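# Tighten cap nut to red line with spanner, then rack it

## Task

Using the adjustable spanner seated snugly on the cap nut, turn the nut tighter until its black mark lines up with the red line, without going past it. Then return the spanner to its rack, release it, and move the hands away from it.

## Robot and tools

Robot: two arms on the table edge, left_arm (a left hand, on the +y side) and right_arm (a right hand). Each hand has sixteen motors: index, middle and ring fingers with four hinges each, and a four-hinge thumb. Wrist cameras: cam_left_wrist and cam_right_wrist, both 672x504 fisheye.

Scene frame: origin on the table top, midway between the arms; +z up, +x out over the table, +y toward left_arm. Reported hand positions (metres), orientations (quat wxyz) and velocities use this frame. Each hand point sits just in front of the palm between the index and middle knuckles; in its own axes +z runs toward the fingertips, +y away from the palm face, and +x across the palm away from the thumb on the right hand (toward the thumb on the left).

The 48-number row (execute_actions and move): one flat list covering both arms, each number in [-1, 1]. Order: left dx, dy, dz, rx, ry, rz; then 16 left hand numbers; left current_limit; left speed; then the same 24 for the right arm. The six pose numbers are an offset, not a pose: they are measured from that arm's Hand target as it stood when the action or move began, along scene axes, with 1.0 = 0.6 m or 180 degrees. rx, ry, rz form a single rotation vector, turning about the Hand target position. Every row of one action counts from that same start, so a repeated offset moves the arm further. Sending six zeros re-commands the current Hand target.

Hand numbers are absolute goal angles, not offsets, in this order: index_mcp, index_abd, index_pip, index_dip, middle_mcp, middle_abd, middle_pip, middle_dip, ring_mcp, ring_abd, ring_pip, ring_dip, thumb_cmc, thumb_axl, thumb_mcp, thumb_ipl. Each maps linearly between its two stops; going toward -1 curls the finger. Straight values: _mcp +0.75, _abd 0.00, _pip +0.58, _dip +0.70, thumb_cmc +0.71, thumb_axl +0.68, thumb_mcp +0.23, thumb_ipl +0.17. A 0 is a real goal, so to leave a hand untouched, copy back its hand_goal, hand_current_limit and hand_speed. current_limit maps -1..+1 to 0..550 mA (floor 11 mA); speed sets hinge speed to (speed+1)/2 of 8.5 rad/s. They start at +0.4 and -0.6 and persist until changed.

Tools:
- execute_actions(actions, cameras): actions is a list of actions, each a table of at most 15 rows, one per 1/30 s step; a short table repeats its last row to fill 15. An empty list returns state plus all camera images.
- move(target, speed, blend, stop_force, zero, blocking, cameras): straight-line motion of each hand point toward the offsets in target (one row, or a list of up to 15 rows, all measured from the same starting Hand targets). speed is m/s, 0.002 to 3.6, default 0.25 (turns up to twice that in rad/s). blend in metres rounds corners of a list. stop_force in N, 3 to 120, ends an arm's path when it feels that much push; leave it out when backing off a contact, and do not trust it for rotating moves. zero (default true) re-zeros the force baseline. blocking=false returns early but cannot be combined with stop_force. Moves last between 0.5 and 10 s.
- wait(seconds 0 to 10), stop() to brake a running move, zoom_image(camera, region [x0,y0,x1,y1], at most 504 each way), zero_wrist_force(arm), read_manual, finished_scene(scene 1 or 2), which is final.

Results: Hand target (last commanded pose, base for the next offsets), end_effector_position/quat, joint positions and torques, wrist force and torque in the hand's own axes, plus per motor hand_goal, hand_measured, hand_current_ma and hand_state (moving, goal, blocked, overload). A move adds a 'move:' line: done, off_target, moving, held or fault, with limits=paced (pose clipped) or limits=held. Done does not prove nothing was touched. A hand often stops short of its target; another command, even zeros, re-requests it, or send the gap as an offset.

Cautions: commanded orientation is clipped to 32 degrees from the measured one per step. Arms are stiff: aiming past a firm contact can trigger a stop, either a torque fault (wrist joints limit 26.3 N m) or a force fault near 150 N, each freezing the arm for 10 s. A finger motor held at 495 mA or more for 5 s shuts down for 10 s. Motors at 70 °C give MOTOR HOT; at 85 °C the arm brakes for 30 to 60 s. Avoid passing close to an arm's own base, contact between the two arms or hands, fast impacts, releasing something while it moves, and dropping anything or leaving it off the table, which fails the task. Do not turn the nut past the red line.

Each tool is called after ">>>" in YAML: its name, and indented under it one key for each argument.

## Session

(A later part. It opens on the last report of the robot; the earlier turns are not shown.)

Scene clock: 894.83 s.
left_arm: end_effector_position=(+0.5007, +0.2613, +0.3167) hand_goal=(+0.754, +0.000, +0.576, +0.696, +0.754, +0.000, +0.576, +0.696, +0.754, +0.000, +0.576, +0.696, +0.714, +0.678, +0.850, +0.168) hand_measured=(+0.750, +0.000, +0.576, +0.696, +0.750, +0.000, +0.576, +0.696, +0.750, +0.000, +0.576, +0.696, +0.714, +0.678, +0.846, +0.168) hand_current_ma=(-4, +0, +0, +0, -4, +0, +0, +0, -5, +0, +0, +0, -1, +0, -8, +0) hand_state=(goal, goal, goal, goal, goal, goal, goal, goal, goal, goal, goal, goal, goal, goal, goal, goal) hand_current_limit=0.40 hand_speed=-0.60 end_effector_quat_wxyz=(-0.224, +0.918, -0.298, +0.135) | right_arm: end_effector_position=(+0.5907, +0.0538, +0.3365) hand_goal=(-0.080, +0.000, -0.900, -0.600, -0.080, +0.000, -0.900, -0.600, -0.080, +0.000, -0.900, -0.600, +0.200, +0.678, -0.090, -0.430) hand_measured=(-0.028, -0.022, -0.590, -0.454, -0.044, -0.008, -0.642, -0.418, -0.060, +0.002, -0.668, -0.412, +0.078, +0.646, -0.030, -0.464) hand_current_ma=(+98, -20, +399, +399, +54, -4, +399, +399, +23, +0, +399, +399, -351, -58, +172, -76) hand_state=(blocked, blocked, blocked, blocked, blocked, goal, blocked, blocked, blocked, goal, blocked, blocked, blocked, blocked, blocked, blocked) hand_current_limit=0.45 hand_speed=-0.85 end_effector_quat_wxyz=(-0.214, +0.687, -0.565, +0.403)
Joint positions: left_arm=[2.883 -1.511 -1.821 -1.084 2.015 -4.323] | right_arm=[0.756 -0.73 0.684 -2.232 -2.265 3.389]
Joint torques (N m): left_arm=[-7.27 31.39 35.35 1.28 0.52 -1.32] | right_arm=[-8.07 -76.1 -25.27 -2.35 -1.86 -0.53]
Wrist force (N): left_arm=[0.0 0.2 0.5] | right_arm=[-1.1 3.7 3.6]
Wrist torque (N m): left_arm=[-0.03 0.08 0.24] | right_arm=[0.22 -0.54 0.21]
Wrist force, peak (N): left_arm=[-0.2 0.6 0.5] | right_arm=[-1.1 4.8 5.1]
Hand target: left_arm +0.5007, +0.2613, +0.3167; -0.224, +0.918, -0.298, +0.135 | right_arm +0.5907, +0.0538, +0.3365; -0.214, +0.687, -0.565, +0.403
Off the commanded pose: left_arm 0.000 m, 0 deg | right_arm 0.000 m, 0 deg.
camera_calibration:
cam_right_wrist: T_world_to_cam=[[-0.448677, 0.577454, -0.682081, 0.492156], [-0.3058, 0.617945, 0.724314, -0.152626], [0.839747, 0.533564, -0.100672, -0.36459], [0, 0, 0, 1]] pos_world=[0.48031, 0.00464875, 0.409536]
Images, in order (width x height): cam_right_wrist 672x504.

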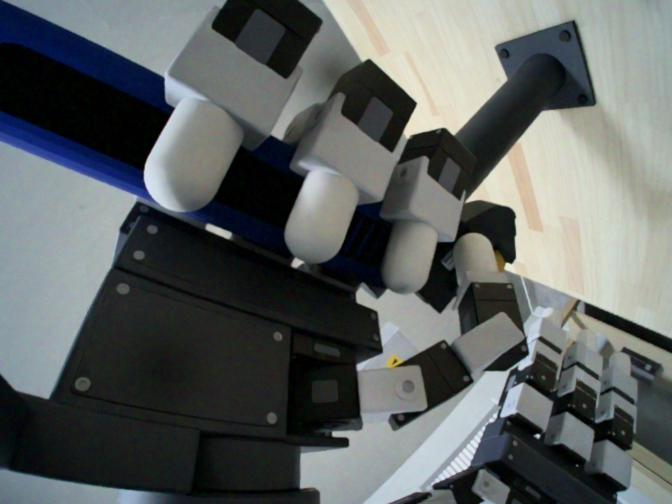

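>>> execute_actions:
  actions:
    - [[0,0,0,0,0,0,0.754,0,0.576,0.696,0.754,0,0.576,0.696,0.754,0,0.576,0.696,0.714,0.678,0.85,0.168,0.4,-0.6,0,0,0,0,0,0,-0.08,0,-0.90,-0.60,-0.08,0,-0.90,-0.60,-0.08,0,-0.90,-0.60,0.09,0.678,0.15,-0.50,0.2,-0.6]]
    - [[0,0,0,0,0,0,0.754,0,0.576,0.696,0.754,0,0.576,0.696,0.754,0,0.576,0.696,0.714,0.678,0.85,0.168,0.4,-0.6,0,0,0,0,0,0,-0.08,0,-0.90,-0.60,-0.08,0,-0.90,-0.60,-0.08,0,-0.90,-0.60,0.03,0.678,0.15,-0.54,0.2,-0.6]]
    - [[0,0,0,0,0,0,0.754,0,0.576,0.696,0.754,0,0.576,0.696,0.754,0,0.576,0.696,0.714,0.678,0.85,0.168,0.4,-0.6,0,0,0,0,0,0,-0.08,0,-0.90,-0.60,-0.08,0,-0.90,-0.60,-0.08,0,-0.90,-0.60,0.03,0.678,-0.08,-0.50,0.4,-0.8]]
    - [[0,0,0,0,0,0,0.754,0,0.576,0.696,0.754,0,0.576,0.696,0.754,0,0.576,0.696,0.714,0.678,0.85,0.168,0.4,-0.6,0,0,0,0,0,0,-0.08,0,-0.90,-0.60,-0.08,0,-0.90,-0.60,-0.08,0,-0.90,-0.60,0.08,0.678,-0.09,-0.49,0.45,-0.85]]
    - [[0,0,0,0,0,0,0.754,0,0.576,0.696,0.754,0,0.576,0.696,0.754,0,0.576,0.696,0.714,0.678,0.85,0.168,0.4,-0.6,0,0,0,0,0,0,-0.08,0,-0.90,-0.60,-0.08,0,-0.90,-0.60,-0.08,0,-0.90,-0.60,0.14,0.678,-0.09,-0.46,0.45,-0.85]]
    - [[0,0,0,0,0,0,0.754,0,0.576,0.696,0.754,0,0.576,0.696,0.754,0,0.576,0.696,0.714,0.678,0.85,0.168,0.4,-0.6,0,0,0,0,0,0,-0.08,0,-0.90,-0.60,-0.08,0,-0.90,-0.60,-0.08,0,-0.90,-0.60,0.20,0.678,-0.09,-0.43,0.45,-0.85]]
  cameras: ["cam_right_wrist"]

>>> zoom_image:
  camera: "cam_right_wrist"
  region: [400, 180, 540, 320]

Scene clock: 898.77 s.
left_arm: end_effector_position=(+0.5007, +0.2613, +0.3167) hand_goal=(+0.754, +0.000, +0.576, +0.696, +0.754, +0.000, +0.576, +0.696, +0.754, +0.000, +0.576, +0.696, +0.714, +0.678, +0.850, +0.168) hand_measured=(+0.750, +0.000, +0.576, +0.696, +0.750, +0.000, +0.576, +0.696, +0.750, +0.000, +0.576, +0.696, +0.714, +0.678, +0.846, +0.168) hand_current_ma=(-4, +0, +0, +0, -4, +0, +0, +0, -5, +0, +0, +0, -1, +0, -8, +0) hand_state=(goal, goal, goal, goal, goal, goal, goal, goal, goal, goal, goal, goal, goal, goal, goal, goal) hand_current_limit=0.40 hand_speed=-0.60 end_effector_quat_wxyz=(-0.224, +0.918, -0.298, +0.135) | right_arm: end_effector_position=(+0.5907, +0.0538, +0.3365) hand_goal=(-0.080, +0.000, -0.900, -0.600, -0.080, +0.000, -0.900, -0.600, -0.080, +0.000, -0.900, -0.600, +0.200, +0.678, -0.090, -0.430) hand_measured=(-0.028, -0.022, -0.590, -0.454, -0.044, -0.008, -0.642, -0.418, -0.058, +0.002, -0.668, -0.412, +0.078, +0.646, -0.030, -0.468) hand_current_ma=(+101, -20, +399, +399, +57, -4, +399, +399, +24, +0, +399, +399, -352, -59, +173, -89) hand_state=(blocked, blocked, blocked, blocked, blocked, goal, blocked, blocked, blocked, goal, blocked, blocked, blocked, blocked, blocked, blocked) hand_current_limit=0.45 hand_speed=-0.85 end_effector_quat_wxyz=(-0.214, +0.687, -0.565, +0.403)
Joint positions: left_arm=[2.883 -1.511 -1.821 -1.084 2.015 -4.323] | right_arm=[0.756 -0.73 0.684 -2.232 -2.265 3.389]
Joint torques (N m): left_arm=[-7.22 32.55 35.01 1.31 0.47 -1.29] | right_arm=[-11.16 -74.25 -24.89 -2.64 -1.59 -1.44]
Wrist force (N): left_arm=[0.2 0.5 0.5] | right_arm=[-0.8 3.5 3.1]
Wrist torque (N m): left_arm=[0.02 0.05 0.25] | right_arm=[0.24 -0.58 0.25]
Wrist force, peak (N): left_arm=[0.0 0.6 0.7] | right_arm=[-1.5 6.9 7.3]
Hand target: left_arm +0.5007, +0.2613, +0.3167; -0.224, +0.918, -0.298, +0.135 | right_arm +0.5907, +0.0538, +0.3365; -0.214, +0.687, -0.565, +0.403
Off the commanded pose: left_arm 0.000 m, 0 deg | right_arm 0.000 m, 0 deg.
camera_calibration:
cam_right_wrist: T_world_to_cam=[[-0.44866, 0.577419, -0.682123, 0.492165], [-0.305826, 0.617978, 0.724274, -0.152598], [0.839747, 0.533564, -0.100673, -0.36459], [0, 0, 0, 1]] pos_world=[0.48031, 0.00464884, 0.409536]
Images, in order (width x height): cam_right_wrist 672x504.

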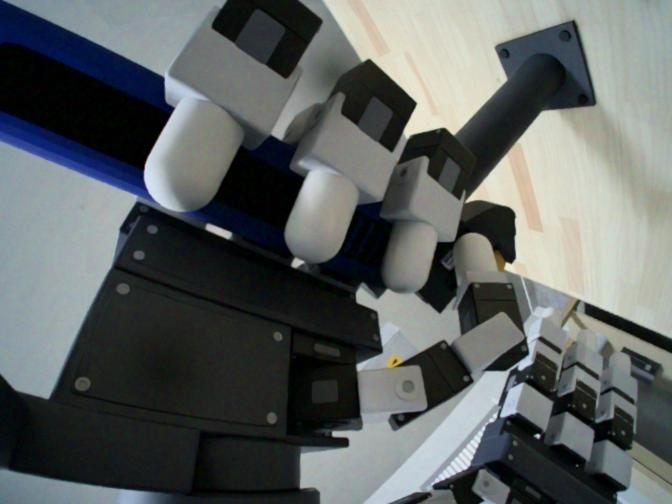

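Scaled by 3.600 from the camera's 672x504 image, which has a finer 960x720 frame.

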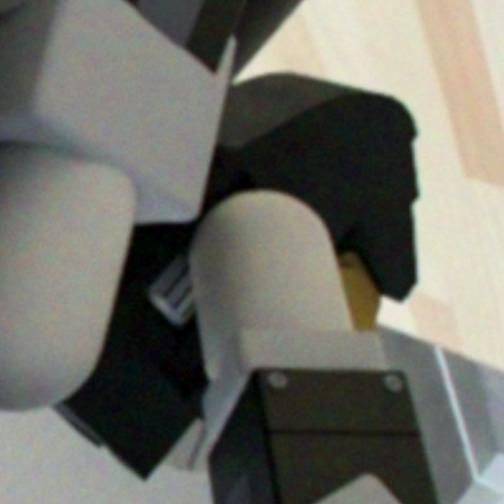

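>>> execute_actions:
  actions:
    - [[0,0,0,0,0,0,0.754,0,0.576,0.696,0.754,0,0.576,0.696,0.754,0,0.576,0.696,0.714,0.678,0.85,0.168,0.4,-0.6,0,0,0,0,0,0,-0.08,0,-0.90,-0.60,-0.08,0,-0.90,-0.60,-0.08,0,-0.90,-0.60,0.10,0.678,0.15,-0.50,0.2,-0.6]]
    - [[0,0,0,0,0,0,0.754,0,0.576,0.696,0.754,0,0.576,0.696,0.754,0,0.576,0.696,0.714,0.678,0.85,0.168,0.4,-0.6,0,0,0,0,0,0,-0.08,0,-0.90,-0.60,-0.08,0,-0.90,-0.60,-0.08,0,-0.90,-0.60,0.26,0.678,0.8,-0.86,0.2,-0.5]]
  cameras: ["cam_left_wrist","cam_right_wrist"]

>>> zoom_image:
  camera: "cam_left_wrist"
  region: [84, 215, 184, 290]

>>> zoom_image:
  camera: "cam_right_wrist"
  region: [400, 180, 540, 320]

Scene clock: 902.17 s.
left_arm: end_effector_position=(+0.5007, +0.2613, +0.3167) hand_goal=(+0.754, +0.000, +0.576, +0.696, +0.754, +0.000, +0.576, +0.696, +0.754, +0.000, +0.576, +0.696, +0.714, +0.678, +0.850, +0.168) hand_measured=(+0.750, +0.000, +0.576, +0.696, +0.750, +0.000, +0.576, +0.696, +0.750, +0.000, +0.576, +0.696, +0.714, +0.678, +0.846, +0.168) hand_current_ma=(-4, +0, +0, +0, -4, +0, +0, +0, -5, +0, +0, +0, -1, +0, -8, +0) hand_state=(goal, goal, goal, goal, goal, goal, goal, goal, goal, goal, goal, goal, goal, goal, goal, goal) hand_current_limit=0.40 hand_speed=-0.60 end_effector_quat_wxyz=(-0.224, +0.918, -0.298, +0.135) | right_arm: end_effector_position=(+0.5907, +0.0538, +0.3365) hand_goal=(-0.080, +0.000, -0.900, -0.600, -0.080, +0.000, -0.900, -0.600, -0.080, +0.000, -0.900, -0.600, +0.260, +0.678, +0.800, -0.860) hand_measured=(-0.034, -0.022, -0.590, -0.454, -0.048, -0.008, -0.642, -0.418, -0.060, +0.002, -0.668, -0.412, +0.248, +0.676, +0.794, -0.858) hand_current_ma=(+80, -20, +330, +330, +46, -4, +330, +330, +22, +0, +330, +330, -9, +0, -6, +1) hand_state=(blocked, blocked, blocked, blocked, blocked, goal, blocked, blocked, goal, goal, blocked, blocked, goal, goal, goal, goal) hand_current_limit=0.20 hand_speed=-0.50 end_effector_quat_wxyz=(-0.214, +0.687, -0.565, +0.403)
Joint positions: left_arm=[2.883 -1.511 -1.821 -1.084 2.015 -4.323] | right_arm=[0.756 -0.73 0.684 -2.232 -2.265 3.389]
Joint torques (N m): left_arm=[-7.41 31.44 34.27 1.54 0.68 -1.12] | right_arm=[-11.39 -64.78 -24.88 -2.96 -1.47 -2.28]
Wrist force (N): left_arm=[0.4 0.4 0.4] | right_arm=[-1.7 6.6 7.0]
Wrist torque (N m): left_arm=[0.00 0.03 0.26] | right_arm=[0.20 -0.11 -0.08]
Wrist force, peak (N): left_arm=[0.1 0.4 0.9] | right_arm=[-1.8 7.0 7.1]
Hand target: left_arm +0.5007, +0.2613, +0.3167; -0.224, +0.918, -0.298, +0.135 | right_arm +0.5907, +0.0538, +0.3365; -0.214, +0.687, -0.565, +0.403
Off the commanded pose: left_arm 0.000 m, 0 deg | right_arm 0.000 m, 0 deg.
camera_calibration:
cam_left_wrist: T_world_to_cam=[[-0.276121, 0.939053, 0.204782, -0.199568], [0.346082, -0.101631, 0.932684, -0.487547], [0.896652, 0.328405, -0.296927, -0.310926], [0, 0, 0, 1]] pos_world=[0.392419, 0.239965, 0.403273]
cam_right_wrist: T_world_to_cam=[[-0.448677, 0.577454, -0.682081, 0.492156], [-0.3058, 0.617945, 0.724314, -0.152626], [0.839747, 0.533564, -0.100672, -0.36459], [0, 0, 0, 1]] pos_world=[0.48031, 0.00464875, 0.409536]

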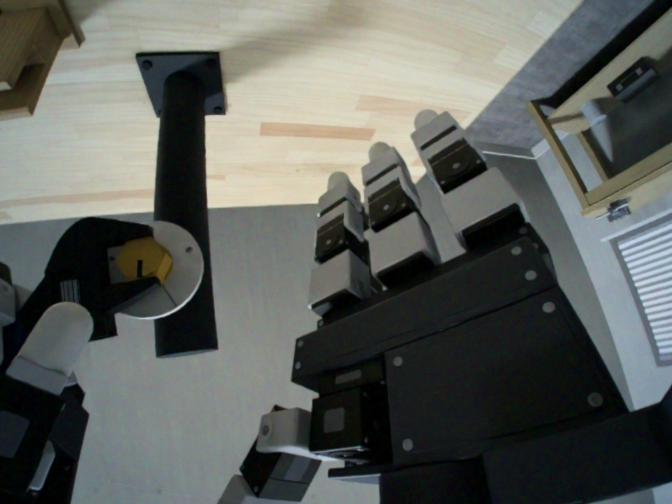

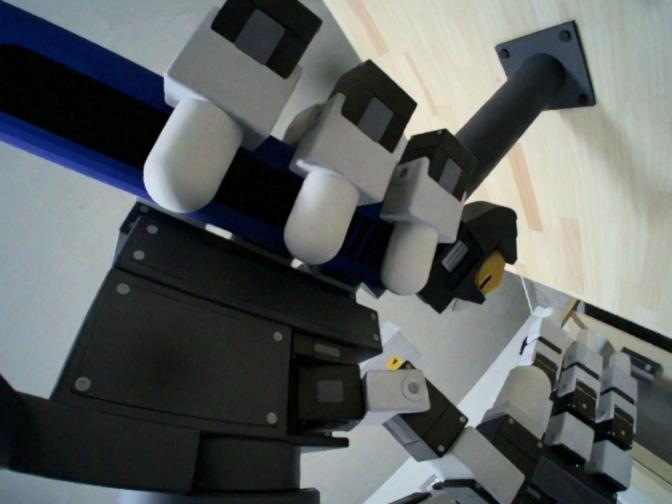

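Scaled by 5.040 from the camera's 672x504 image, which has a finer 960x720 frame.

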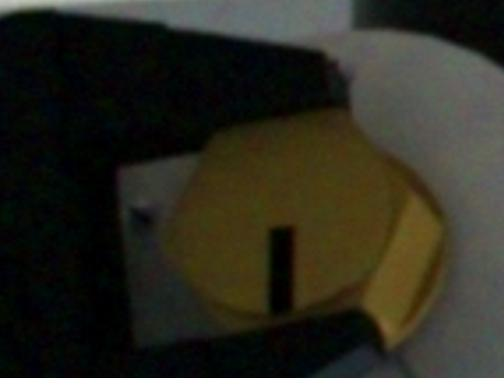

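Scaled by 3.600 from the camera's 672x504 image, which has a finer 960x720 frame.

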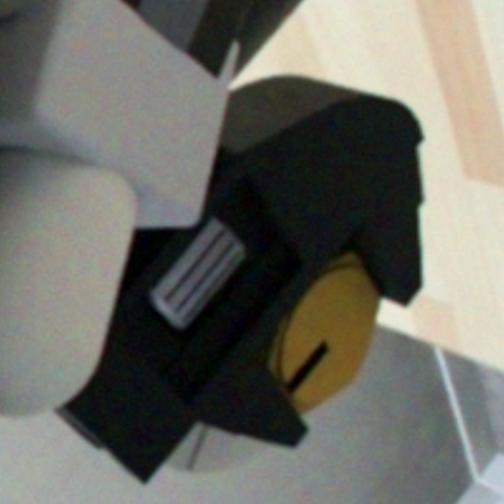

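>>> move:
  target: [0,0,0,0,0,0,0.754,0,0.576,0.696,0.754,0,0.576,0.696,0.754,0,0.576,0.696,0.714,0.678,0.85,0.168,0.4,-0.6,0,-0.00063,-0.005375,0.00833,0,0,-0.08,0,-0.90,-0.60,-0.08,0,-0.90,-0.60,-0.08,0,-0.90,-0.60,0.26,0.678,0.8,-0.86,0.2,-0.5]
  speed: 0.02

Scene clock: 903.77 s.
left_arm: end_effector_position=(+0.5007, +0.2613, +0.3167) hand_goal=(+0.754, +0.000, +0.576, +0.696, +0.754, +0.000, +0.576, +0.696, +0.754, +0.000, +0.576, +0.696, +0.714, +0.678, +0.850, +0.168) hand_measured=(+0.750, +0.000, +0.576, +0.696, +0.750, +0.000, +0.576, +0.696, +0.750, +0.000, +0.576, +0.696, +0.714, +0.678, +0.846, +0.168) hand_current_ma=(-4, +0, +0, +0, -4, +0, +0, +0, -5, +0, +0, +0, -1, +0, -8, +0) hand_state=(goal, goal, goal, goal, goal, goal, goal, goal, goal, goal, goal, goal, goal, goal, goal, goal) hand_current_limit=0.40 hand_speed=-0.60 end_effector_quat_wxyz=(-0.224, +0.918, -0.298, +0.135) | right_arm: end_effector_position=(+0.5907, +0.0534, +0.3333) hand_goal=(-0.080, +0.000, -0.900, -0.600, -0.080, +0.000, -0.900, -0.600, -0.080, +0.000, -0.900, -0.600, +0.260, +0.678, +0.800, -0.860) hand_measured=(-0.038, -0.022, -0.590, -0.454, -0.052, -0.008, -0.642, -0.418, -0.064, +0.002, -0.668, -0.412, +0.248, +0.676, +0.794, -0.858) hand_current_ma=(+69, -20, +330, +330, +39, -4, +330, +330, +17, +0, +330, +330, -9, +0, -6, +1) hand_state=(blocked, blocked, blocked, blocked, blocked, goal, blocked, blocked, goal, goal, blocked, blocked, goal, goal, goal, goal) hand_current_limit=0.20 hand_speed=-0.50 end_effector_quat_wxyz=(-0.222, +0.685, -0.570, +0.396)
Joint positions: left_arm=[2.883 -1.511 -1.821 -1.084 2.015 -4.323] | right_arm=[0.75 -0.744 0.717 -2.261 -2.247 3.4]
Joint torques (N m): left_arm=[-7.25 30.68 33.73 1.44 0.58 -1.25] | right_arm=[-12.94 -81.19 -19.61 -7.42 0.19 2.38]
Wrist force (N): left_arm=[0.1 0.5 0.4] | right_arm=[-1.1 8.2 7.1]
Wrist torque (N m): left_arm=[0.02 0.07 0.24] | right_arm=[0.27 -0.06 -0.22]
Wrist force, peak (N): left_arm=[0.0 0.9 0.4] | right_arm=[-1.3 8.1 7.5]
Hand target: left_arm +0.5007, +0.2613, +0.3167; -0.224, +0.918, -0.298, +0.135 | right_arm +0.5907, +0.0534, +0.3332; -0.223, +0.685, -0.570, +0.396
Off the commanded pose: left_arm 0.000 m, 0 deg | right_arm 0.000 m, 0 deg.
move: done

>>> execute_actions:
  actions:
    - [[0,0,0,0,0,0,0.754,0,0.576,0.696,0.754,0,0.576,0.696,0.754,0,0.576,0.696,0.714,0.678,0.85,0.168,0.4,-0.6,0,0,0,0,0,0,-0.08,0,-0.90,-0.60,-0.08,0,-0.90,-0.60,-0.08,0,-0.90,-0.60,0.04,0.678,0.3,-0.58,0.2,-0.5]]
    - [[0,0,0,0,0,0,0.754,0,0.576,0.696,0.754,0,0.576,0.696,0.754,0,0.576,0.696,0.714,0.678,0.85,0.168,0.4,-0.6,0,0,0,0,0,0,-0.08,0,-0.90,-0.60,-0.08,0,-0.90,-0.60,-0.08,0,-0.90,-0.60,0.02,0.678,0.1,-0.52,0.2,-0.6]]
    - [[0,0,0,0,0,0,0.754,0,0.576,0.696,0.754,0,0.576,0.696,0.754,0,0.576,0.696,0.714,0.678,0.85,0.168,0.4,-0.6,0,0,0,0,0,0,-0.08,0,-0.90,-0.60,-0.08,0,-0.90,-0.60,-0.08,0,-0.90,-0.60,0.02,0.678,-0.12,-0.52,0.5,-0.75]]
    - [[0,0,0,0,0,0,0.754,0,0.576,0.696,0.754,0,0.576,0.696,0.754,0,0.576,0.696,0.714,0.678,0.85,0.168,0.4,-0.6,0,0,0,0,0,0,-0.08,0,-0.90,-0.60,-0.08,0,-0.90,-0.60,-0.08,0,-0.90,-0.60,0.08,0.678,-0.16,-0.49,0.6,-0.85]]
    - [[0,0,0,0,0,0,0.754,0,0.576,0.696,0.754,0,0.576,0.696,0.754,0,0.576,0.696,0.714,0.678,0.85,0.168,0.4,-0.6,0,0,0,0,0,0,-0.08,0,-0.90,-0.60,-0.08,0,-0.90,-0.60,-0.08,0,-0.90,-0.60,0.13,0.678,-0.16,-0.46,0.6,-0.85]]
    - [[0,0,0,0,0,0,0.754,0,0.576,0.696,0.754,0,0.576,0.696,0.754,0,0.576,0.696,0.714,0.678,0.85,0.168,0.4,-0.6,0,0,0,0,0,0,-0.08,0,-0.90,-0.60,-0.08,0,-0.90,-0.60,-0.08,0,-0.90,-0.60,0.18,0.678,-0.16,-0.43,0.6,-0.85]]
  cameras: ["cam_right_wrist"]

>>> zoom_image:
  camera: "cam_right_wrist"
  region: [400, 180, 540, 320]

Scene clock: 908.00 s.
left_arm: end_effector_position=(+0.5007, +0.2613, +0.3167) hand_goal=(+0.754, +0.000, +0.576, +0.696, +0.754, +0.000, +0.576, +0.696, +0.754, +0.000, +0.576, +0.696, +0.714, +0.678, +0.850, +0.168) hand_measured=(+0.750, +0.000, +0.576, +0.696, +0.750, +0.000, +0.576, +0.696, +0.750, +0.000, +0.576, +0.696, +0.714, +0.678, +0.846, +0.168) hand_current_ma=(-4, +0, +0, +0, -4, +0, +0, +0, -5, +0, +0, +0, -1, +0, -8, +0) hand_state=(goal, goal, goal, goal, goal, goal, goal, goal, goal, goal, goal, goal, goal, goal, goal, goal) hand_current_limit=0.40 hand_speed=-0.60 end_effector_quat_wxyz=(-0.224, +0.918, -0.298, +0.135) | right_arm: end_effector_position=(+0.5907, +0.0534, +0.3333) hand_goal=(-0.080, +0.000, -0.900, -0.600, -0.080, +0.000, -0.900, -0.600, -0.080, +0.000, -0.900, -0.600, +0.180, +0.678, -0.160, -0.430) hand_measured=(-0.018, -0.022, -0.590, -0.454, -0.036, -0.008, -0.642, -0.418, -0.052, +0.002, -0.668, -0.412, +0.068, +0.648, -0.048, -0.462) hand_current_ma=(+129, -20, +440, +440, +77, -4, +440, +440, +38, +0, +440, +440, -304, -53, +440, -66) hand_state=(blocked, blocked, blocked, blocked, blocked, goal, blocked, blocked, blocked, goal, blocked, blocked, blocked, blocked, blocked, blocked) hand_current_limit=0.60 hand_speed=-0.85 end_effector_quat_wxyz=(-0.223, +0.685, -0.570, +0.396)
Joint positions: left_arm=[2.883 -1.511 -1.821 -1.084 2.015 -4.323] | right_arm=[0.75 -0.744 0.718 -2.261 -2.247 3.4]
Joint torques (N m): left_arm=[-7.98 30.47 34.47 1.39 0.63 -1.35] | right_arm=[-12.09 -65.36 -20.38 -0.61 -1.87 0.28]
Wrist force (N): left_arm=[0.0 0.2 0.6] | right_arm=[-0.2 1.8 0.9]
Wrist torque (N m): left_arm=[-0.04 0.09 0.24] | right_arm=[0.25 -0.80 0.38]
Wrist force, peak (N): left_arm=[0.1 0.7 0.7] | right_arm=[-0.9 8.3 7.5]
Hand target: left_arm +0.5007, +0.2613, +0.3167; -0.224, +0.918, -0.298, +0.135 | right_arm +0.5907, +0.0534, +0.3332; -0.223, +0.685, -0.570, +0.396
Off the commanded pose: left_arm 0.000 m, 0 deg | right_arm 0.000 m, 0 deg.
camera_calibration:
cam_right_wrist: T_world_to_cam=[[-0.448682, 0.595128, -0.666714, 0.484108], [-0.305753, 0.598782, 0.740254, -0.154387], [0.839761, 0.535989, -0.0867002, -0.369514], [0, 0, 0, 1]] pos_world=[0.48031, 0.00239323, 0.40501]
Images, in order (width x height): cam_right_wrist 672x504.

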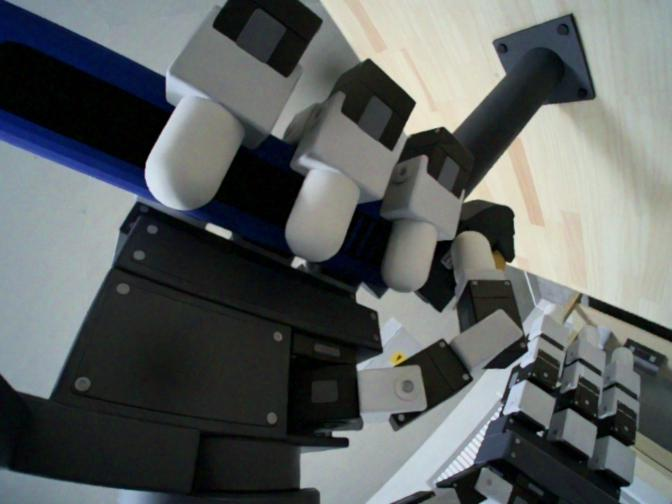

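Scaled by 3.600 from the camera's 672x504 image, which has a finer 960x720 frame.

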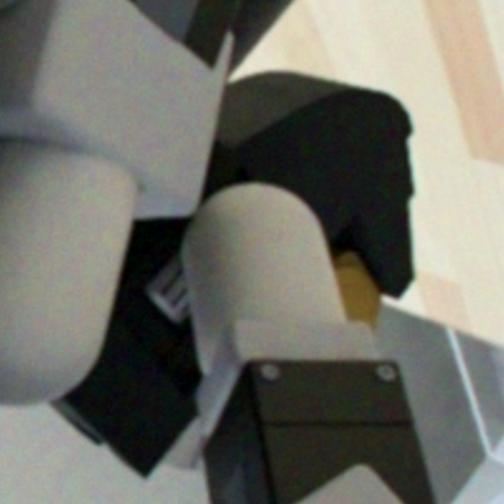

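>>> execute_actions:
  actions:
    - [[0,0,0,0,0,0,0.754,0,0.576,0.696,0.754,0,0.576,0.696,0.754,0,0.576,0.696,0.714,0.678,0.85,0.168,0.4,-0.6,0,0,0,0,0,0,-0.08,0,-0.90,-0.60,-0.08,0,-0.90,-0.60,-0.08,0,-0.90,-0.60,0.24,0.678,-0.16,-0.40,0.7,-0.85]]
  cameras: ["cam_right_wrist","cam_left_wrist"]

>>> zoom_image:
  camera: "cam_right_wrist"
  region: [430, 220, 500, 290]

>>> zoom_image:
  camera: "cam_left_wrist"
  region: [40, 220, 140, 320]

Scene clock: 909.07 s.
left_arm: end_effector_position=(+0.5007, +0.2613, +0.3167) hand_goal=(+0.754, +0.000, +0.576, +0.696, +0.754, +0.000, +0.576, +0.696, +0.754, +0.000, +0.576, +0.696, +0.714, +0.678, +0.850, +0.168) hand_measured=(+0.750, +0.000, +0.576, +0.696, +0.750, +0.000, +0.576, +0.696, +0.750, +0.000, +0.576, +0.696, +0.714, +0.678, +0.846, +0.168) hand_current_ma=(-4, +0, +0, +0, -4, +0, +0, +0, -5, +0, +0, +0, -1, +0, -8, +0) hand_state=(goal, goal, goal, goal, goal, goal, goal, goal, goal, goal, goal, goal, goal, goal, goal, goal) hand_current_limit=0.40 hand_speed=-0.60 end_effector_quat_wxyz=(-0.224, +0.918, -0.298, +0.135) | right_arm: end_effector_position=(+0.5907, +0.0534, +0.3333) hand_goal=(-0.080, +0.000, -0.900, -0.600, -0.080, +0.000, -0.900, -0.600, -0.080, +0.000, -0.900, -0.600, +0.240, +0.678, -0.160, -0.400) hand_measured=(-0.014, -0.022, -0.590, -0.456, -0.032, -0.008, -0.642, -0.420, -0.048, +0.002, -0.668, -0.412, +0.088, +0.636, -0.054, -0.450) hand_current_ma=(+141, -20, +468, +449, +86, -4, +468, +468, +46, +0, +468, +468, -467, -89, +410, -139) hand_state=(blocked, blocked, blocked, blocked, blocked, goal, blocked, blocked, blocked, goal, blocked, blocked, blocked, blocked, blocked, blocked) hand_current_limit=0.70 hand_speed=-0.85 end_effector_quat_wxyz=(-0.223, +0.685, -0.570, +0.396)
Joint positions: left_arm=[2.883 -1.511 -1.821 -1.084 2.015 -4.323] | right_arm=[0.75 -0.744 0.718 -2.261 -2.247 3.4]
Joint torques (N m): left_arm=[-8.21 31.36 33.65 1.43 0.51 -1.36] | right_arm=[-11.73 -57.19 -20.93 -0.49 -1.93 -0.3]
Wrist force (N): left_arm=[-0.2 0.3 0.5] | right_arm=[0.1 0.6 -0.9]
Wrist torque (N m): left_arm=[-0.02 0.11 0.22] | right_arm=[0.31 -0.97 0.50]
Wrist force, peak (N): left_arm=[0.2 0.6 0.6] | right_arm=[0.0 2.2 0.7]
Hand target: left_arm +0.5007, +0.2613, +0.3167; -0.224, +0.918, -0.298, +0.135 | right_arm +0.5907, +0.0534, +0.3332; -0.223, +0.685, -0.570, +0.396
Off the commanded pose: left_arm 0.000 m, 0 deg | right_arm 0.000 m, 0 deg.
camera_calibration:
cam_left_wrist: T_world_to_cam=[[-0.276121, 0.939053, 0.204782, -0.199568], [0.346082, -0.101631, 0.932684, -0.487547], [0.896652, 0.328405, -0.296927, -0.310926], [0, 0, 0, 1]] pos_world=[0.392419, 0.239965, 0.403273]
cam_right_wrist: T_world_to_cam=[[-0.448664, 0.595092, -0.666758, 0.484117], [-0.30578, 0.598817, 0.740214, -0.154359], [0.839761, 0.535989, -0.0867007, -0.369514], [0, 0, 0, 1]] pos_world=[0.48031, 0.00239333, 0.40501]

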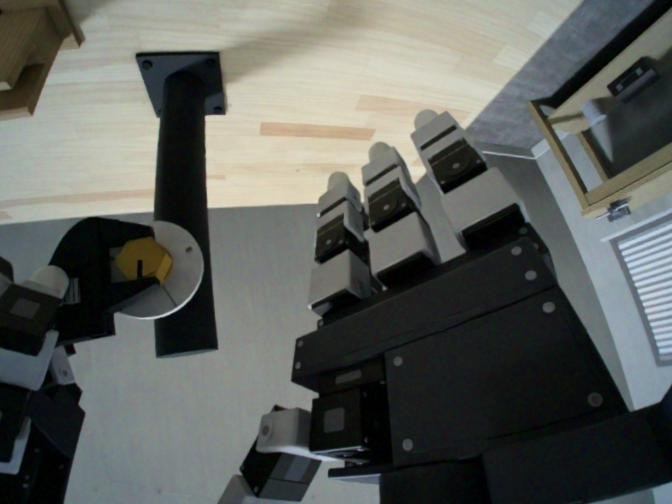

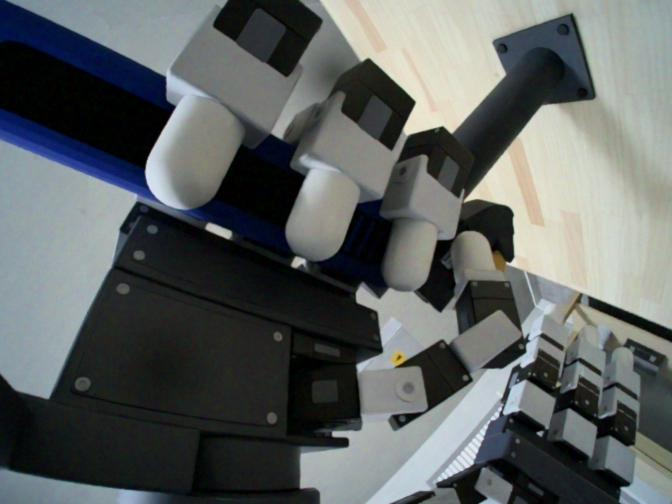

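Scaled by 7.200 from the camera's 672x504 image, which has a finer 960x720 frame.

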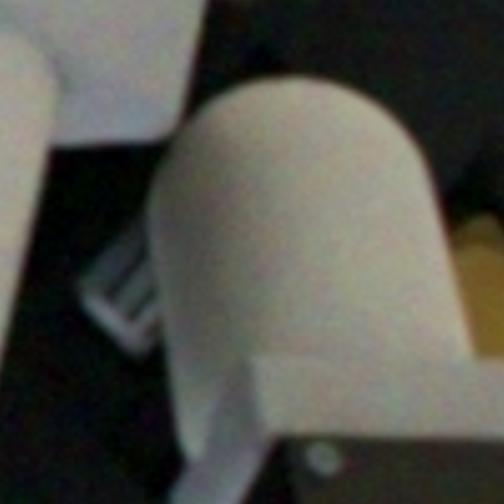

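Scaled by 5.040 from the camera's 672x504 image, which has a finer 960x720 frame.

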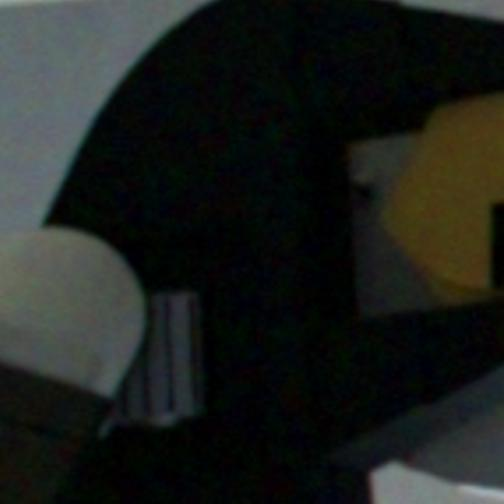

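>>> execute_actions:
  actions:
    - [[0,0,0,0,0,0,0.754,0,0.576,0.696,0.754,0,0.576,0.696,0.754,0,0.576,0.696,0.714,0.678,0.85,0.168,0.4,-0.6,0,0,0,0,0,0,-0.08,0,-0.90,-0.60,-0.08,0,-0.90,-0.60,-0.08,0,-0.90,-0.60,0.10,0.678,0.15,-0.50,0.2,-0.6]]

>>> move:
  target: [0,0,0,0,0,0,0.754,0,0.576,0.696,0.754,0,0.576,0.696,0.754,0,0.576,0.696,0.714,0.678,0.85,0.168,0.4,-0.6,0.01,0,0,0,0,0,-0.08,0,-0.90,-0.60,-0.08,0,-0.90,-0.60,-0.08,0,-0.90,-0.60,0.04,0.678,0.3,-0.58,0.2,-0.5]
  speed: 0.004
  stop_force: 4

Scene clock: 910.47 s.
left_arm: end_effector_position=(+0.5007, +0.2613, +0.3167) hand_goal=(+0.754, +0.000, +0.576, +0.696, +0.754, +0.000, +0.576, +0.696, +0.754, +0.000, +0.576, +0.696, +0.714, +0.678, +0.850, +0.168) hand_measured=(+0.750, +0.000, +0.576, +0.696, +0.750, +0.000, +0.576, +0.696, +0.750, +0.000, +0.576, +0.696, +0.714, +0.678, +0.846, +0.168) hand_current_ma=(-4, +0, +0, +0, -4, +0, +0, +0, -5, +0, +0, +0, -1, +0, -8, +0) hand_state=(goal, goal, goal, goal, goal, goal, goal, goal, goal, goal, goal, goal, goal, goal, goal, goal) hand_current_limit=0.40 hand_speed=-0.60 end_effector_quat_wxyz=(-0.224, +0.918, -0.298, +0.135) | right_arm: end_effector_position=(+0.5907, +0.0534, +0.3332) hand_goal=(-0.080, +0.000, -0.900, -0.600, -0.080, +0.000, -0.900, -0.600, -0.080, +0.000, -0.900, -0.600, +0.100, +0.678, +0.150, -0.500) hand_measured=(-0.034, -0.022, -0.590, -0.456, -0.048, -0.008, -0.642, -0.420, -0.060, +0.002, -0.668, -0.412, +0.090, +0.676, +0.146, -0.498) hand_current_ma=(+82, -20, +330, +330, +47, -4, +330, +330, +24, +0, +330, +330, -8, -1, -2, +1) hand_state=(blocked, blocked, blocked, blocked, blocked, goal, blocked, blocked, blocked, goal, blocked, blocked, goal, goal, goal, goal) hand_current_limit=0.20 hand_speed=-0.60 end_effector_quat_wxyz=(-0.222, +0.685, -0.570, +0.396)
Joint positions: left_arm=[2.883 -1.511 -1.821 -1.084 2.015 -4.323] | right_arm=[0.75 -0.744 0.718 -2.261 -2.247 3.4]
Joint torques (N m): left_arm=[-7.21 31.25 34.87 1.36 0.67 -1.33] | right_arm=[-11.48 -59.33 -21.21 -6 -1.94 -1.22]
Wrist force (N): left_arm=[0.0 0.4 0.7] | right_arm=[-1.9 6.5 6.8]
Wrist torque (N m): left_arm=[-0.02 0.10 0.24] | right_arm=[0.21 -0.06 -0.10]
Wrist force, peak (N): left_arm=[-0.4 0.6 0.7] | right_arm=[-1.5 6.7 7.3]
Hand target: left_arm +0.5007, +0.2613, +0.3167; -0.224, +0.918, -0.298, +0.135 | right_arm +0.5907, +0.0534, +0.3332; -0.223, +0.685, -0.570, +0.396
Off the commanded pose: left_arm 0.000 m, 0 deg | right_arm 0.000 m, 0 deg.

Scene clock: 913.07 s.
left_arm: end_effector_position=(+0.5007, +0.2613, +0.3167) hand_goal=(+0.754, +0.000, +0.576, +0.696, +0.754, +0.000, +0.576, +0.696, +0.754, +0.000, +0.576, +0.696, +0.714, +0.678, +0.850, +0.168) hand_measured=(+0.750, +0.000, +0.576, +0.696, +0.750, +0.000, +0.576, +0.696, +0.750, +0.000, +0.576, +0.696, +0.714, +0.678, +0.846, +0.168) hand_current_ma=(-4, +0, +0, +0, -4, +0, +0, +0, -5, +0, +0, +0, -1, +0, -8, +0) hand_state=(goal, goal, goal, goal, goal, goal, goal, goal, goal, goal, goal, goal, goal, goal, goal, goal) hand_current_limit=0.40 hand_speed=-0.60 end_effector_quat_wxyz=(-0.224, +0.918, -0.298, +0.135) | right_arm: end_effector_position=(+0.5949, +0.0534, +0.3332) hand_goal=(-0.080, +0.000, -0.900, -0.600, -0.080, +0.000, -0.900, -0.600, -0.080, +0.000, -0.900, -0.600, +0.040, +0.678, +0.300, -0.580) hand_measured=(-0.042, -0.024, -0.590, -0.456, -0.054, -0.008, -0.642, -0.420, -0.064, +0.002, -0.668, -0.412, +0.040, +0.676, +0.296, -0.578) hand_current_ma=(+63, -21, +330, +330, +34, -4, +330, +330, +15, +0, +330, +330, +0, -1, -3, +2) hand_state=(blocked, blocked, blocked, blocked, blocked, goal, blocked, blocked, goal, goal, blocked, blocked, goal, goal, goal, goal) hand_current_limit=0.20 hand_speed=-0.50 end_effector_quat_wxyz=(-0.223, +0.685, -0.570, +0.396)
Joint positions: left_arm=[2.883 -1.511 -1.821 -1.084 2.015 -4.323] | right_arm=[0.747 -0.734 0.699 -2.256 -2.244 3.397]
Joint torques (N m): left_arm=[-7.75 30.69 35.24 1.42 0.74 -1.18] | right_arm=[10.4 -84.17 -22.88 -8.34 -2.78 2.71]
Wrist force (N): left_arm=[0.1 0.4 0.3] | right_arm=[-4.2 12.9 7.1]
Wrist torque (N m): left_arm=[0.01 0.06 0.25] | right_arm=[0.44 -0.09 -0.55]
Wrist force, peak (N): left_arm=[0.2 0.8 0.4] | right_arm=[-6.5 12.6 6.7]
Hand target: left_arm +0.5007, +0.2613, +0.3167; -0.224, +0.918, -0.298, +0.135 | right_arm +0.5949, +0.0534, +0.3332; -0.223, +0.685, -0.570, +0.396 (not the last commanded pose)
Off the commanded pose: left_arm 0.000 m, 0 deg | right_arm 0.002 m, 0 deg.
move: contact (right_arm)

>>> execute_actions:
  actions:
    - [[0,0,0,0,0,0,0.754,0,0.576,0.696,0.754,0,0.576,0.696,0.754,0,0.576,0.696,0.714,0.678,0.85,0.168,0.4,-0.6,0,0,-0.0006,0,0,0,-0.08,0,-0.90,-0.60,-0.08,0,-0.90,-0.60,-0.08,0,-0.90,-0.60,0.02,0.678,0.1,-0.52,0.2,-0.6]]
    - [[0,0,0,0,0,0,0.754,0,0.576,0.696,0.754,0,0.576,0.696,0.754,0,0.576,0.696,0.714,0.678,0.85,0.168,0.4,-0.6,0,0,0,0,0,0,-0.08,0,-0.90,-0.60,-0.08,0,-0.90,-0.60,-0.08,0,-0.90,-0.60,0.01,0.678,-0.06,-0.52,0.4,-0.75]]
    - [[0,0,0,0,0,0,0.754,0,0.576,0.696,0.754,0,0.576,0.696,0.754,0,0.576,0.696,0.714,0.678,0.85,0.168,0.4,-0.6,0,0,0,0,0,0,-0.08,0,-0.90,-0.60,-0.08,0,-0.90,-0.60,-0.08,0,-0.90,-0.60,0.06,0.678,-0.08,-0.49,0.45,-0.85]]
    - [[0,0,0,0,0,0,0.754,0,0.576,0.696,0.754,0,0.576,0.696,0.754,0,0.576,0.696,0.714,0.678,0.85,0.168,0.4,-0.6,0,0,0,0,0,0,-0.08,0,-0.90,-0.60,-0.08,0,-0.90,-0.60,-0.08,0,-0.90,-0.60,0.10,0.678,-0.08,-0.47,0.45,-0.85]]
  cameras: ["cam_right_wrist","cam_left_wrist"]

>>> zoom_image:
  camera: "cam_right_wrist"
  region: [400, 180, 540, 320]

>>> zoom_image:
  camera: "cam_left_wrist"
  region: [40, 220, 140, 320]

Scene clock: 916.20 s.
left_arm: end_effector_position=(+0.5007, +0.2613, +0.3167) hand_goal=(+0.754, +0.000, +0.576, +0.696, +0.754, +0.000, +0.576, +0.696, +0.754, +0.000, +0.576, +0.696, +0.714, +0.678, +0.850, +0.168) hand_measured=(+0.750, +0.000, +0.576, +0.696, +0.750, +0.000, +0.576, +0.696, +0.750, +0.000, +0.576, +0.696, +0.714, +0.678, +0.846, +0.168) hand_current_ma=(-4, +0, +0, +0, -4, +0, +0, +0, -5, +0, +0, +0, -1, +0, -8, +0) hand_state=(goal, goal, goal, goal, goal, goal, goal, goal, goal, goal, goal, goal, goal, goal, goal, goal) hand_current_limit=0.40 hand_speed=-0.60 end_effector_quat_wxyz=(-0.224, +0.918, -0.298, +0.135) | right_arm: end_effector_position=(+0.5949, +0.0534, +0.3329) hand_goal=(-0.080, +0.000, -0.900, -0.600, -0.080, +0.000, -0.900, -0.600, -0.080, +0.000, -0.900, -0.600, +0.100, +0.678, -0.080, -0.470) hand_measured=(-0.042, -0.024, -0.590, -0.456, -0.054, -0.008, -0.642, -0.420, -0.064, +0.002, -0.668, -0.412, +0.038, +0.662, -0.022, -0.478) hand_current_ma=(+63, -21, +399, +399, +34, -4, +399, +399, +15, +0, +399, +399, -124, -19, +161, -7) hand_state=(blocked, blocked, blocked, blocked, blocked, goal, blocked, blocked, goal, goal, blocked, blocked, blocked, goal, blocked, goal) hand_current_limit=0.45 hand_speed=-0.85 end_effector_quat_wxyz=(-0.223, +0.685, -0.570, +0.396)
Joint positions: left_arm=[2.883 -1.511 -1.821 -1.084 2.015 -4.323] | right_arm=[0.747 -0.734 0.7 -2.257 -2.244 3.397]
Joint torques (N m): left_arm=[-7.82 31.05 34.71 1.54 0.68 -1.48] | right_arm=[9.14 -62.48 -20.41 -5.09 -1.22 1.05]
Wrist force (N): left_arm=[0.3 0.1 0.4] | right_arm=[-1.3 8.4 3.2]
Wrist torque (N m): left_arm=[-0.04 0.05 0.26] | right_arm=[0.39 -0.53 -0.12]
Wrist force, peak (N): left_arm=[0.1 0.4 0.8] | right_arm=[-4.5 12.9 7.0]
Hand target: left_arm +0.5007, +0.2613, +0.3167; -0.224, +0.918, -0.298, +0.135 | right_arm +0.5949, +0.0534, +0.3329; -0.223, +0.685, -0.570, +0.396
Off the commanded pose: left_arm 0.000 m, 0 deg | right_arm 0.000 m, 0 deg.
camera_calibration:
cam_left_wrist: T_world_to_cam=[[-0.276121, 0.939053, 0.204782, -0.199568], [0.346082, -0.101631, 0.932684, -0.487547], [0.896652, 0.328405, -0.296927, -0.310926], [0, 0, 0, 1]] pos_world=[0.392419, 0.239965, 0.403273]
cam_right_wrist: T_world_to_cam=[[-0.448682, 0.595128, -0.666714, 0.485837], [-0.305753, 0.598782, 0.740254, -0.15285], [0.839761, 0.535989, -0.0867002, -0.373151], [0, 0, 0, 1]] pos_world=[0.48461, 0.00239323, 0.40471]

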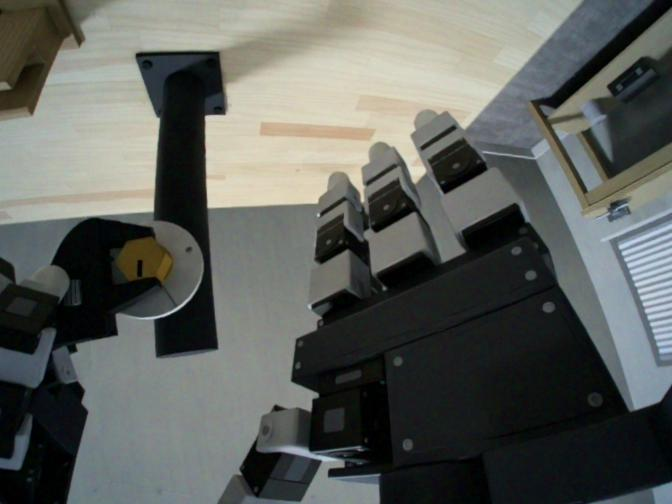

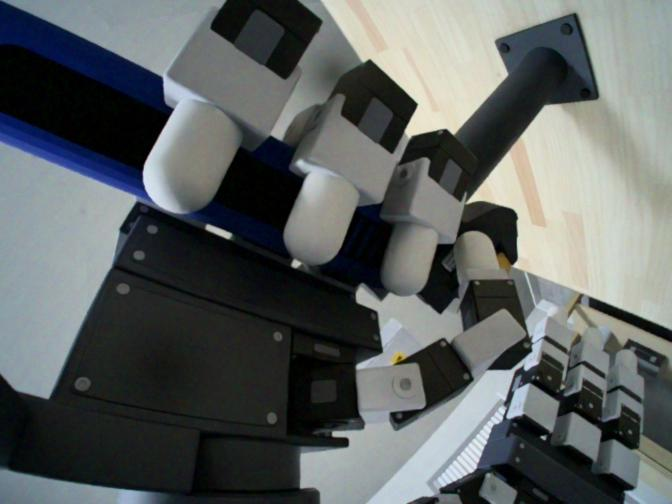

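Scaled by 3.600 from the camera's 672x504 image, which has a finer 960x720 frame.

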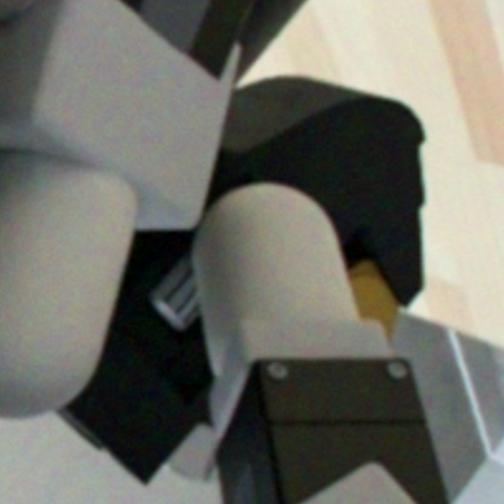

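Scaled by 5.040 from the camera's 672x504 image, which has a finer 960x720 frame.

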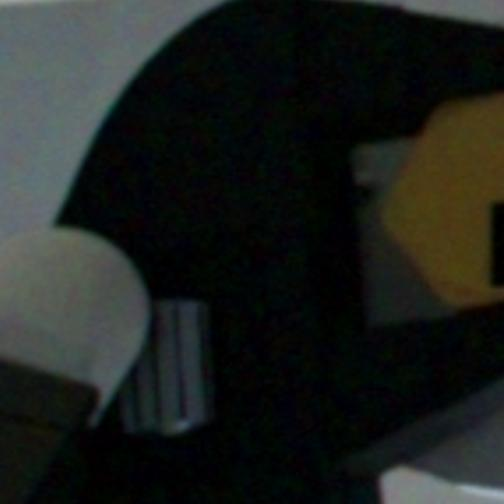

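>>> execute_actions:
  actions:
    - [[0,0,0,0,0,0,0.754,0,0.576,0.696,0.754,0,0.576,0.696,0.754,0,0.576,0.696,0.714,0.678,0.85,0.168,0.4,-0.6,0,0,0,0,0,0,-0.08,0,-0.90,-0.60,-0.08,0,-0.90,-0.60,-0.08,0,-0.90,-0.60,0.15,0.678,-0.08,-0.45,0.45,-0.85]]
    - [[0,0,0,0,0,0,0.754,0,0.576,0.696,0.754,0,0.576,0.696,0.754,0,0.576,0.696,0.714,0.678,0.85,0.168,0.4,-0.6,0,0,0,0,0,0,-0.08,0,-0.90,-0.60,-0.08,0,-0.90,-0.60,-0.08,0,-0.90,-0.60,0.20,0.678,-0.08,-0.42,0.45,-0.85]]
  cameras: ["cam_right_wrist","cam_left_wrist"]

>>> zoom_image:
  camera: "cam_right_wrist"
  region: [400, 180, 540, 320]

>>> zoom_image:
  camera: "cam_left_wrist"
  region: [40, 220, 140, 320]

Scene clock: 917.73 s.
left_arm: end_effector_position=(+0.5007, +0.2613, +0.3167) hand_goal=(+0.754, +0.000, +0.576, +0.696, +0.754, +0.000, +0.576, +0.696, +0.754, +0.000, +0.576, +0.696, +0.714, +0.678, +0.850, +0.168) hand_measured=(+0.750, +0.000, +0.576, +0.696, +0.750, +0.000, +0.576, +0.696, +0.750, +0.000, +0.576, +0.696, +0.714, +0.678, +0.846, +0.168) hand_current_ma=(-4, +0, +0, +0, -4, +0, +0, +0, -5, +0, +0, +0, -1, +0, -8, +0) hand_state=(goal, goal, goal, goal, goal, goal, goal, goal, goal, goal, goal, goal, goal, goal, goal, goal) hand_current_limit=0.40 hand_speed=-0.60 end_effector_quat_wxyz=(-0.224, +0.918, -0.298, +0.135) | right_arm: end_effector_position=(+0.5949, +0.0534, +0.3329) hand_goal=(-0.080, +0.000, -0.900, -0.600, -0.080, +0.000, -0.900, -0.600, -0.080, +0.000, -0.900, -0.600, +0.200, +0.678, -0.080, -0.420) hand_measured=(-0.034, -0.024, -0.590, -0.456, -0.048, -0.008, -0.642, -0.420, -0.062, +0.002, -0.668, -0.412, +0.070, +0.642, -0.034, -0.458) hand_current_ma=(+84, -21, +399, +399, +45, -4, +399, +399, +19, +0, +399, +399, -385, -70, +110, -90) hand_state=(blocked, blocked, blocked, blocked, blocked, goal, blocked, blocked, goal, goal, blocked, blocked, blocked, blocked, blocked, blocked) hand_current_limit=0.45 hand_speed=-0.85 end_effector_quat_wxyz=(-0.223, +0.685, -0.570, +0.396)
Joint positions: left_arm=[2.883 -1.511 -1.821 -1.084 2.015 -4.323] | right_arm=[0.747 -0.734 0.7 -2.257 -2.244 3.397]
Joint torques (N m): left_arm=[-7.83 30.87 34.88 1.36 0.7 -1.25] | right_arm=[8.78 -50.91 -20.93 -2.09 -1.15 -1.11]
Wrist force (N): left_arm=[0.0 0.4 0.3] | right_arm=[-0.9 3.5 2.8]
Wrist torque (N m): left_arm=[0.00 0.08 0.24] | right_arm=[0.27 -0.56 0.37]
Wrist force, peak (N): left_arm=[0.0 0.5 0.8] | right_arm=[-1.3 8.7 3.1]
Hand target: left_arm +0.5007, +0.2613, +0.3167; -0.224, +0.918, -0.298, +0.135 | right_arm +0.5949, +0.0534, +0.3329; -0.223, +0.685, -0.570, +0.396
Off the commanded pose: left_arm 0.000 m, 0 deg | right_arm 0.000 m, 0 deg.
camera_calibration:
cam_left_wrist: T_world_to_cam=[[-0.276121, 0.939053, 0.204782, -0.199568], [0.346082, -0.101631, 0.932684, -0.487547], [0.896652, 0.328405, -0.296927, -0.310926], [0, 0, 0, 1]] pos_world=[0.392419, 0.239965, 0.403273]
cam_right_wrist: T_world_to_cam=[[-0.448682, 0.595128, -0.666714, 0.485771], [-0.305753, 0.598782, 0.740254, -0.152776], [0.839761, 0.535989, -0.0867002, -0.37316], [0, 0, 0, 1]] pos_world=[0.48461, 0.00239323, 0.40461]

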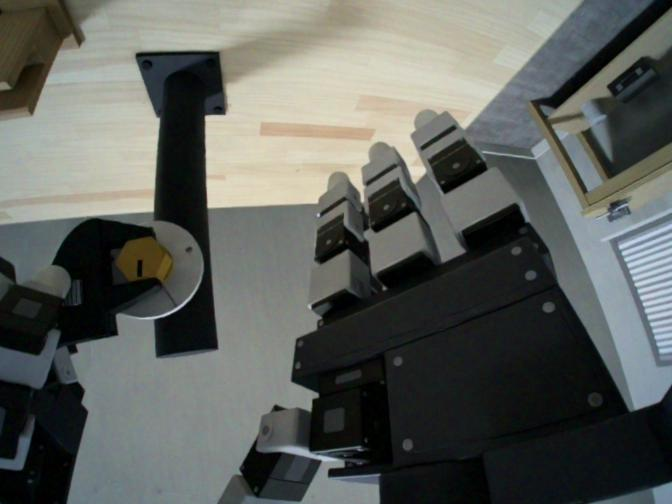

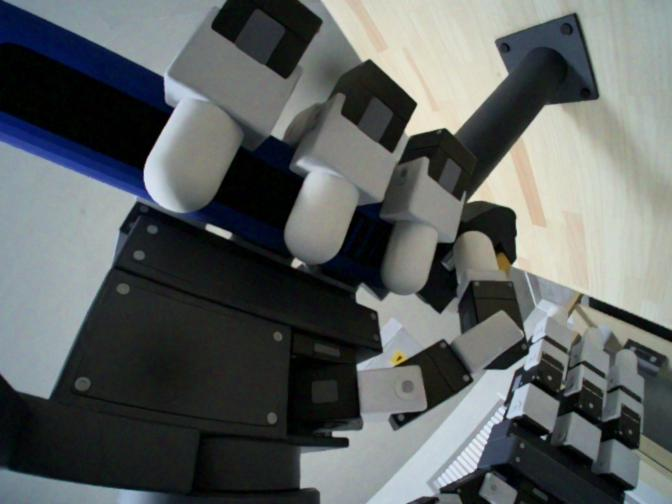

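Scaled by 3.600 from the camera's 672x504 image, which has a finer 960x720 frame.

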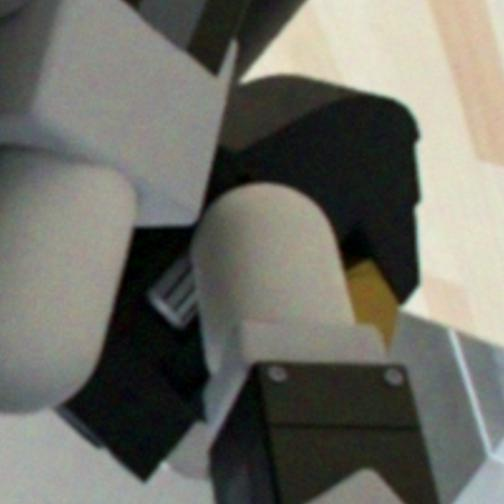

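Scaled by 5.040 from the camera's 672x504 image, which has a finer 960x720 frame.

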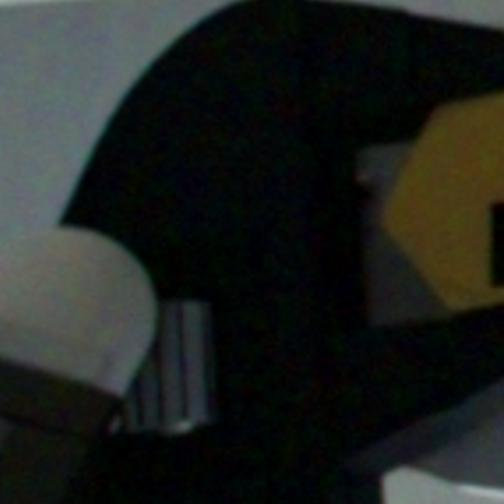

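>>> execute_actions:
  actions:
    - [[0,0,0,0,0,0,0.754,0,0.576,0.696,0.754,0,0.576,0.696,0.754,0,0.576,0.696,0.714,0.678,0.85,0.168,0.4,-0.6,0,0,0,0,0,0,-0.08,0,-0.90,-0.60,-0.08,0,-0.90,-0.60,-0.08,0,-0.90,-0.60,0.10,0.678,0.15,-0.48,0.2,-0.6]]
    - [[0,0,0,0,0,0,0.754,0,0.576,0.696,0.754,0,0.576,0.696,0.754,0,0.576,0.696,0.714,0.678,0.85,0.168,0.4,-0.6,0,0,0,0,0,0,-0.08,0,-0.90,-0.60,-0.08,0,-0.90,-0.60,-0.08,0,-0.90,-0.60,0.04,0.678,0.3,-0.58,0.2,-0.6]]
  cameras: ["cam_right_wrist","cam_left_wrist"]

>>> zoom_image:
  camera: "cam_left_wrist"
  region: [84, 215, 184, 290]

>>> zoom_image:
  camera: "cam_right_wrist"
  region: [430, 220, 500, 290]

Scene clock: 920.13 s.
left_arm: end_effector_position=(+0.5007, +0.2613, +0.3167) hand_goal=(+0.754, +0.000, +0.576, +0.696, +0.754, +0.000, +0.576, +0.696, +0.754, +0.000, +0.576, +0.696, +0.714, +0.678, +0.850, +0.168) hand_measured=(+0.750, +0.000, +0.576, +0.696, +0.750, +0.000, +0.576, +0.696, +0.750, +0.000, +0.576, +0.696, +0.714, +0.678, +0.846, +0.168) hand_current_ma=(-4, +0, +0, +0, -4, +0, +0, +0, -5, +0, +0, +0, -1, +0, -8, +0) hand_state=(goal, goal, goal, goal, goal, goal, goal, goal, goal, goal, goal, goal, goal, goal, goal, goal) hand_current_limit=0.40 hand_speed=-0.60 end_effector_quat_wxyz=(-0.224, +0.918, -0.298, +0.135) | right_arm: end_effector_position=(+0.5949, +0.0534, +0.3328) hand_goal=(-0.080, +0.000, -0.900, -0.600, -0.080, +0.000, -0.900, -0.600, -0.080, +0.000, -0.900, -0.600, +0.040, +0.678, +0.300, -0.580) hand_measured=(-0.034, -0.024, -0.590, -0.456, -0.048, -0.008, -0.642, -0.420, -0.062, +0.002, -0.668, -0.412, +0.040, +0.676, +0.296, -0.578) hand_current_ma=(+84, -21, +330, +330, +45, -4, +330, +330, +19, +0, +330, +330, +0, -1, -3, +2) hand_state=(blocked, blocked, blocked, blocked, blocked, goal, blocked, blocked, goal, goal, blocked, blocked, goal, goal, goal, goal) hand_current_limit=0.20 hand_speed=-0.60 end_effector_quat_wxyz=(-0.223, +0.685, -0.570, +0.396)
Joint positions: left_arm=[2.883 -1.511 -1.821 -1.084 2.015 -4.323] | right_arm=[0.747 -0.734 0.7 -2.256 -2.244 3.397]
Joint torques (N m): left_arm=[-7.99 30.85 34.51 1.64 0.76 -1.45] | right_arm=[8.82 -67.37 -22.59 -1.18 -1.05 -2.21]
Wrist force (N): left_arm=[0.0 0.3 0.5] | right_arm=[-2.1 1.2 8.3]
Wrist torque (N m): left_arm=[-0.02 0.08 0.24] | right_arm=[0.06 0.09 0.47]
Wrist force, peak (N): left_arm=[0.2 0.5 0.7] | right_arm=[-1.9 1.1 8.4]
Hand target: left_arm +0.5007, +0.2613, +0.3167; -0.224, +0.918, -0.298, +0.135 | right_arm +0.5949, +0.0534, +0.3329; -0.223, +0.685, -0.570, +0.396
Off the commanded pose: left_arm 0.000 m, 0 deg | right_arm 0.000 m, 0 deg.
camera_calibration:
cam_left_wrist: T_world_to_cam=[[-0.276121, 0.939053, 0.204782, -0.199568], [0.346082, -0.101631, 0.932684, -0.487547], [0.896652, 0.328405, -0.296927, -0.310926], [0, 0, 0, 1]] pos_world=[0.392419, 0.239965, 0.403273]
cam_right_wrist: T_world_to_cam=[[-0.4487, 0.595016, -0.666801, 0.485815], [-0.305747, 0.598896, 0.740163, -0.152743], [0.839754, 0.535984, -0.0868004, -0.373116], [0, 0, 0, 1]] pos_world=[0.48461, 0.00239355, 0.40461]

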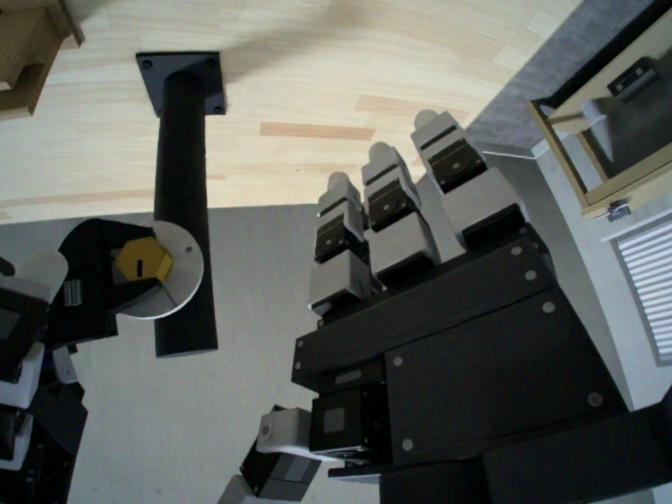

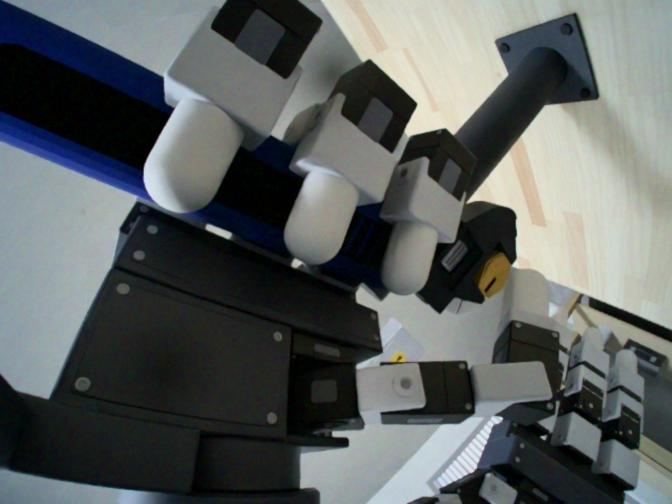

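Scaled by 5.040 from the camera's 672x504 image, which has a finer 960x720 frame.

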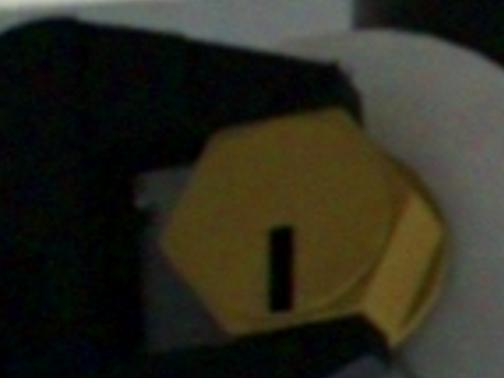

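Scaled by 7.200 from the camera's 672x504 image, which has a finer 960x720 frame.

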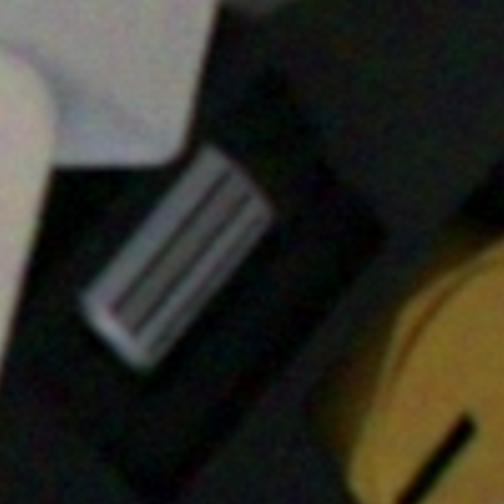

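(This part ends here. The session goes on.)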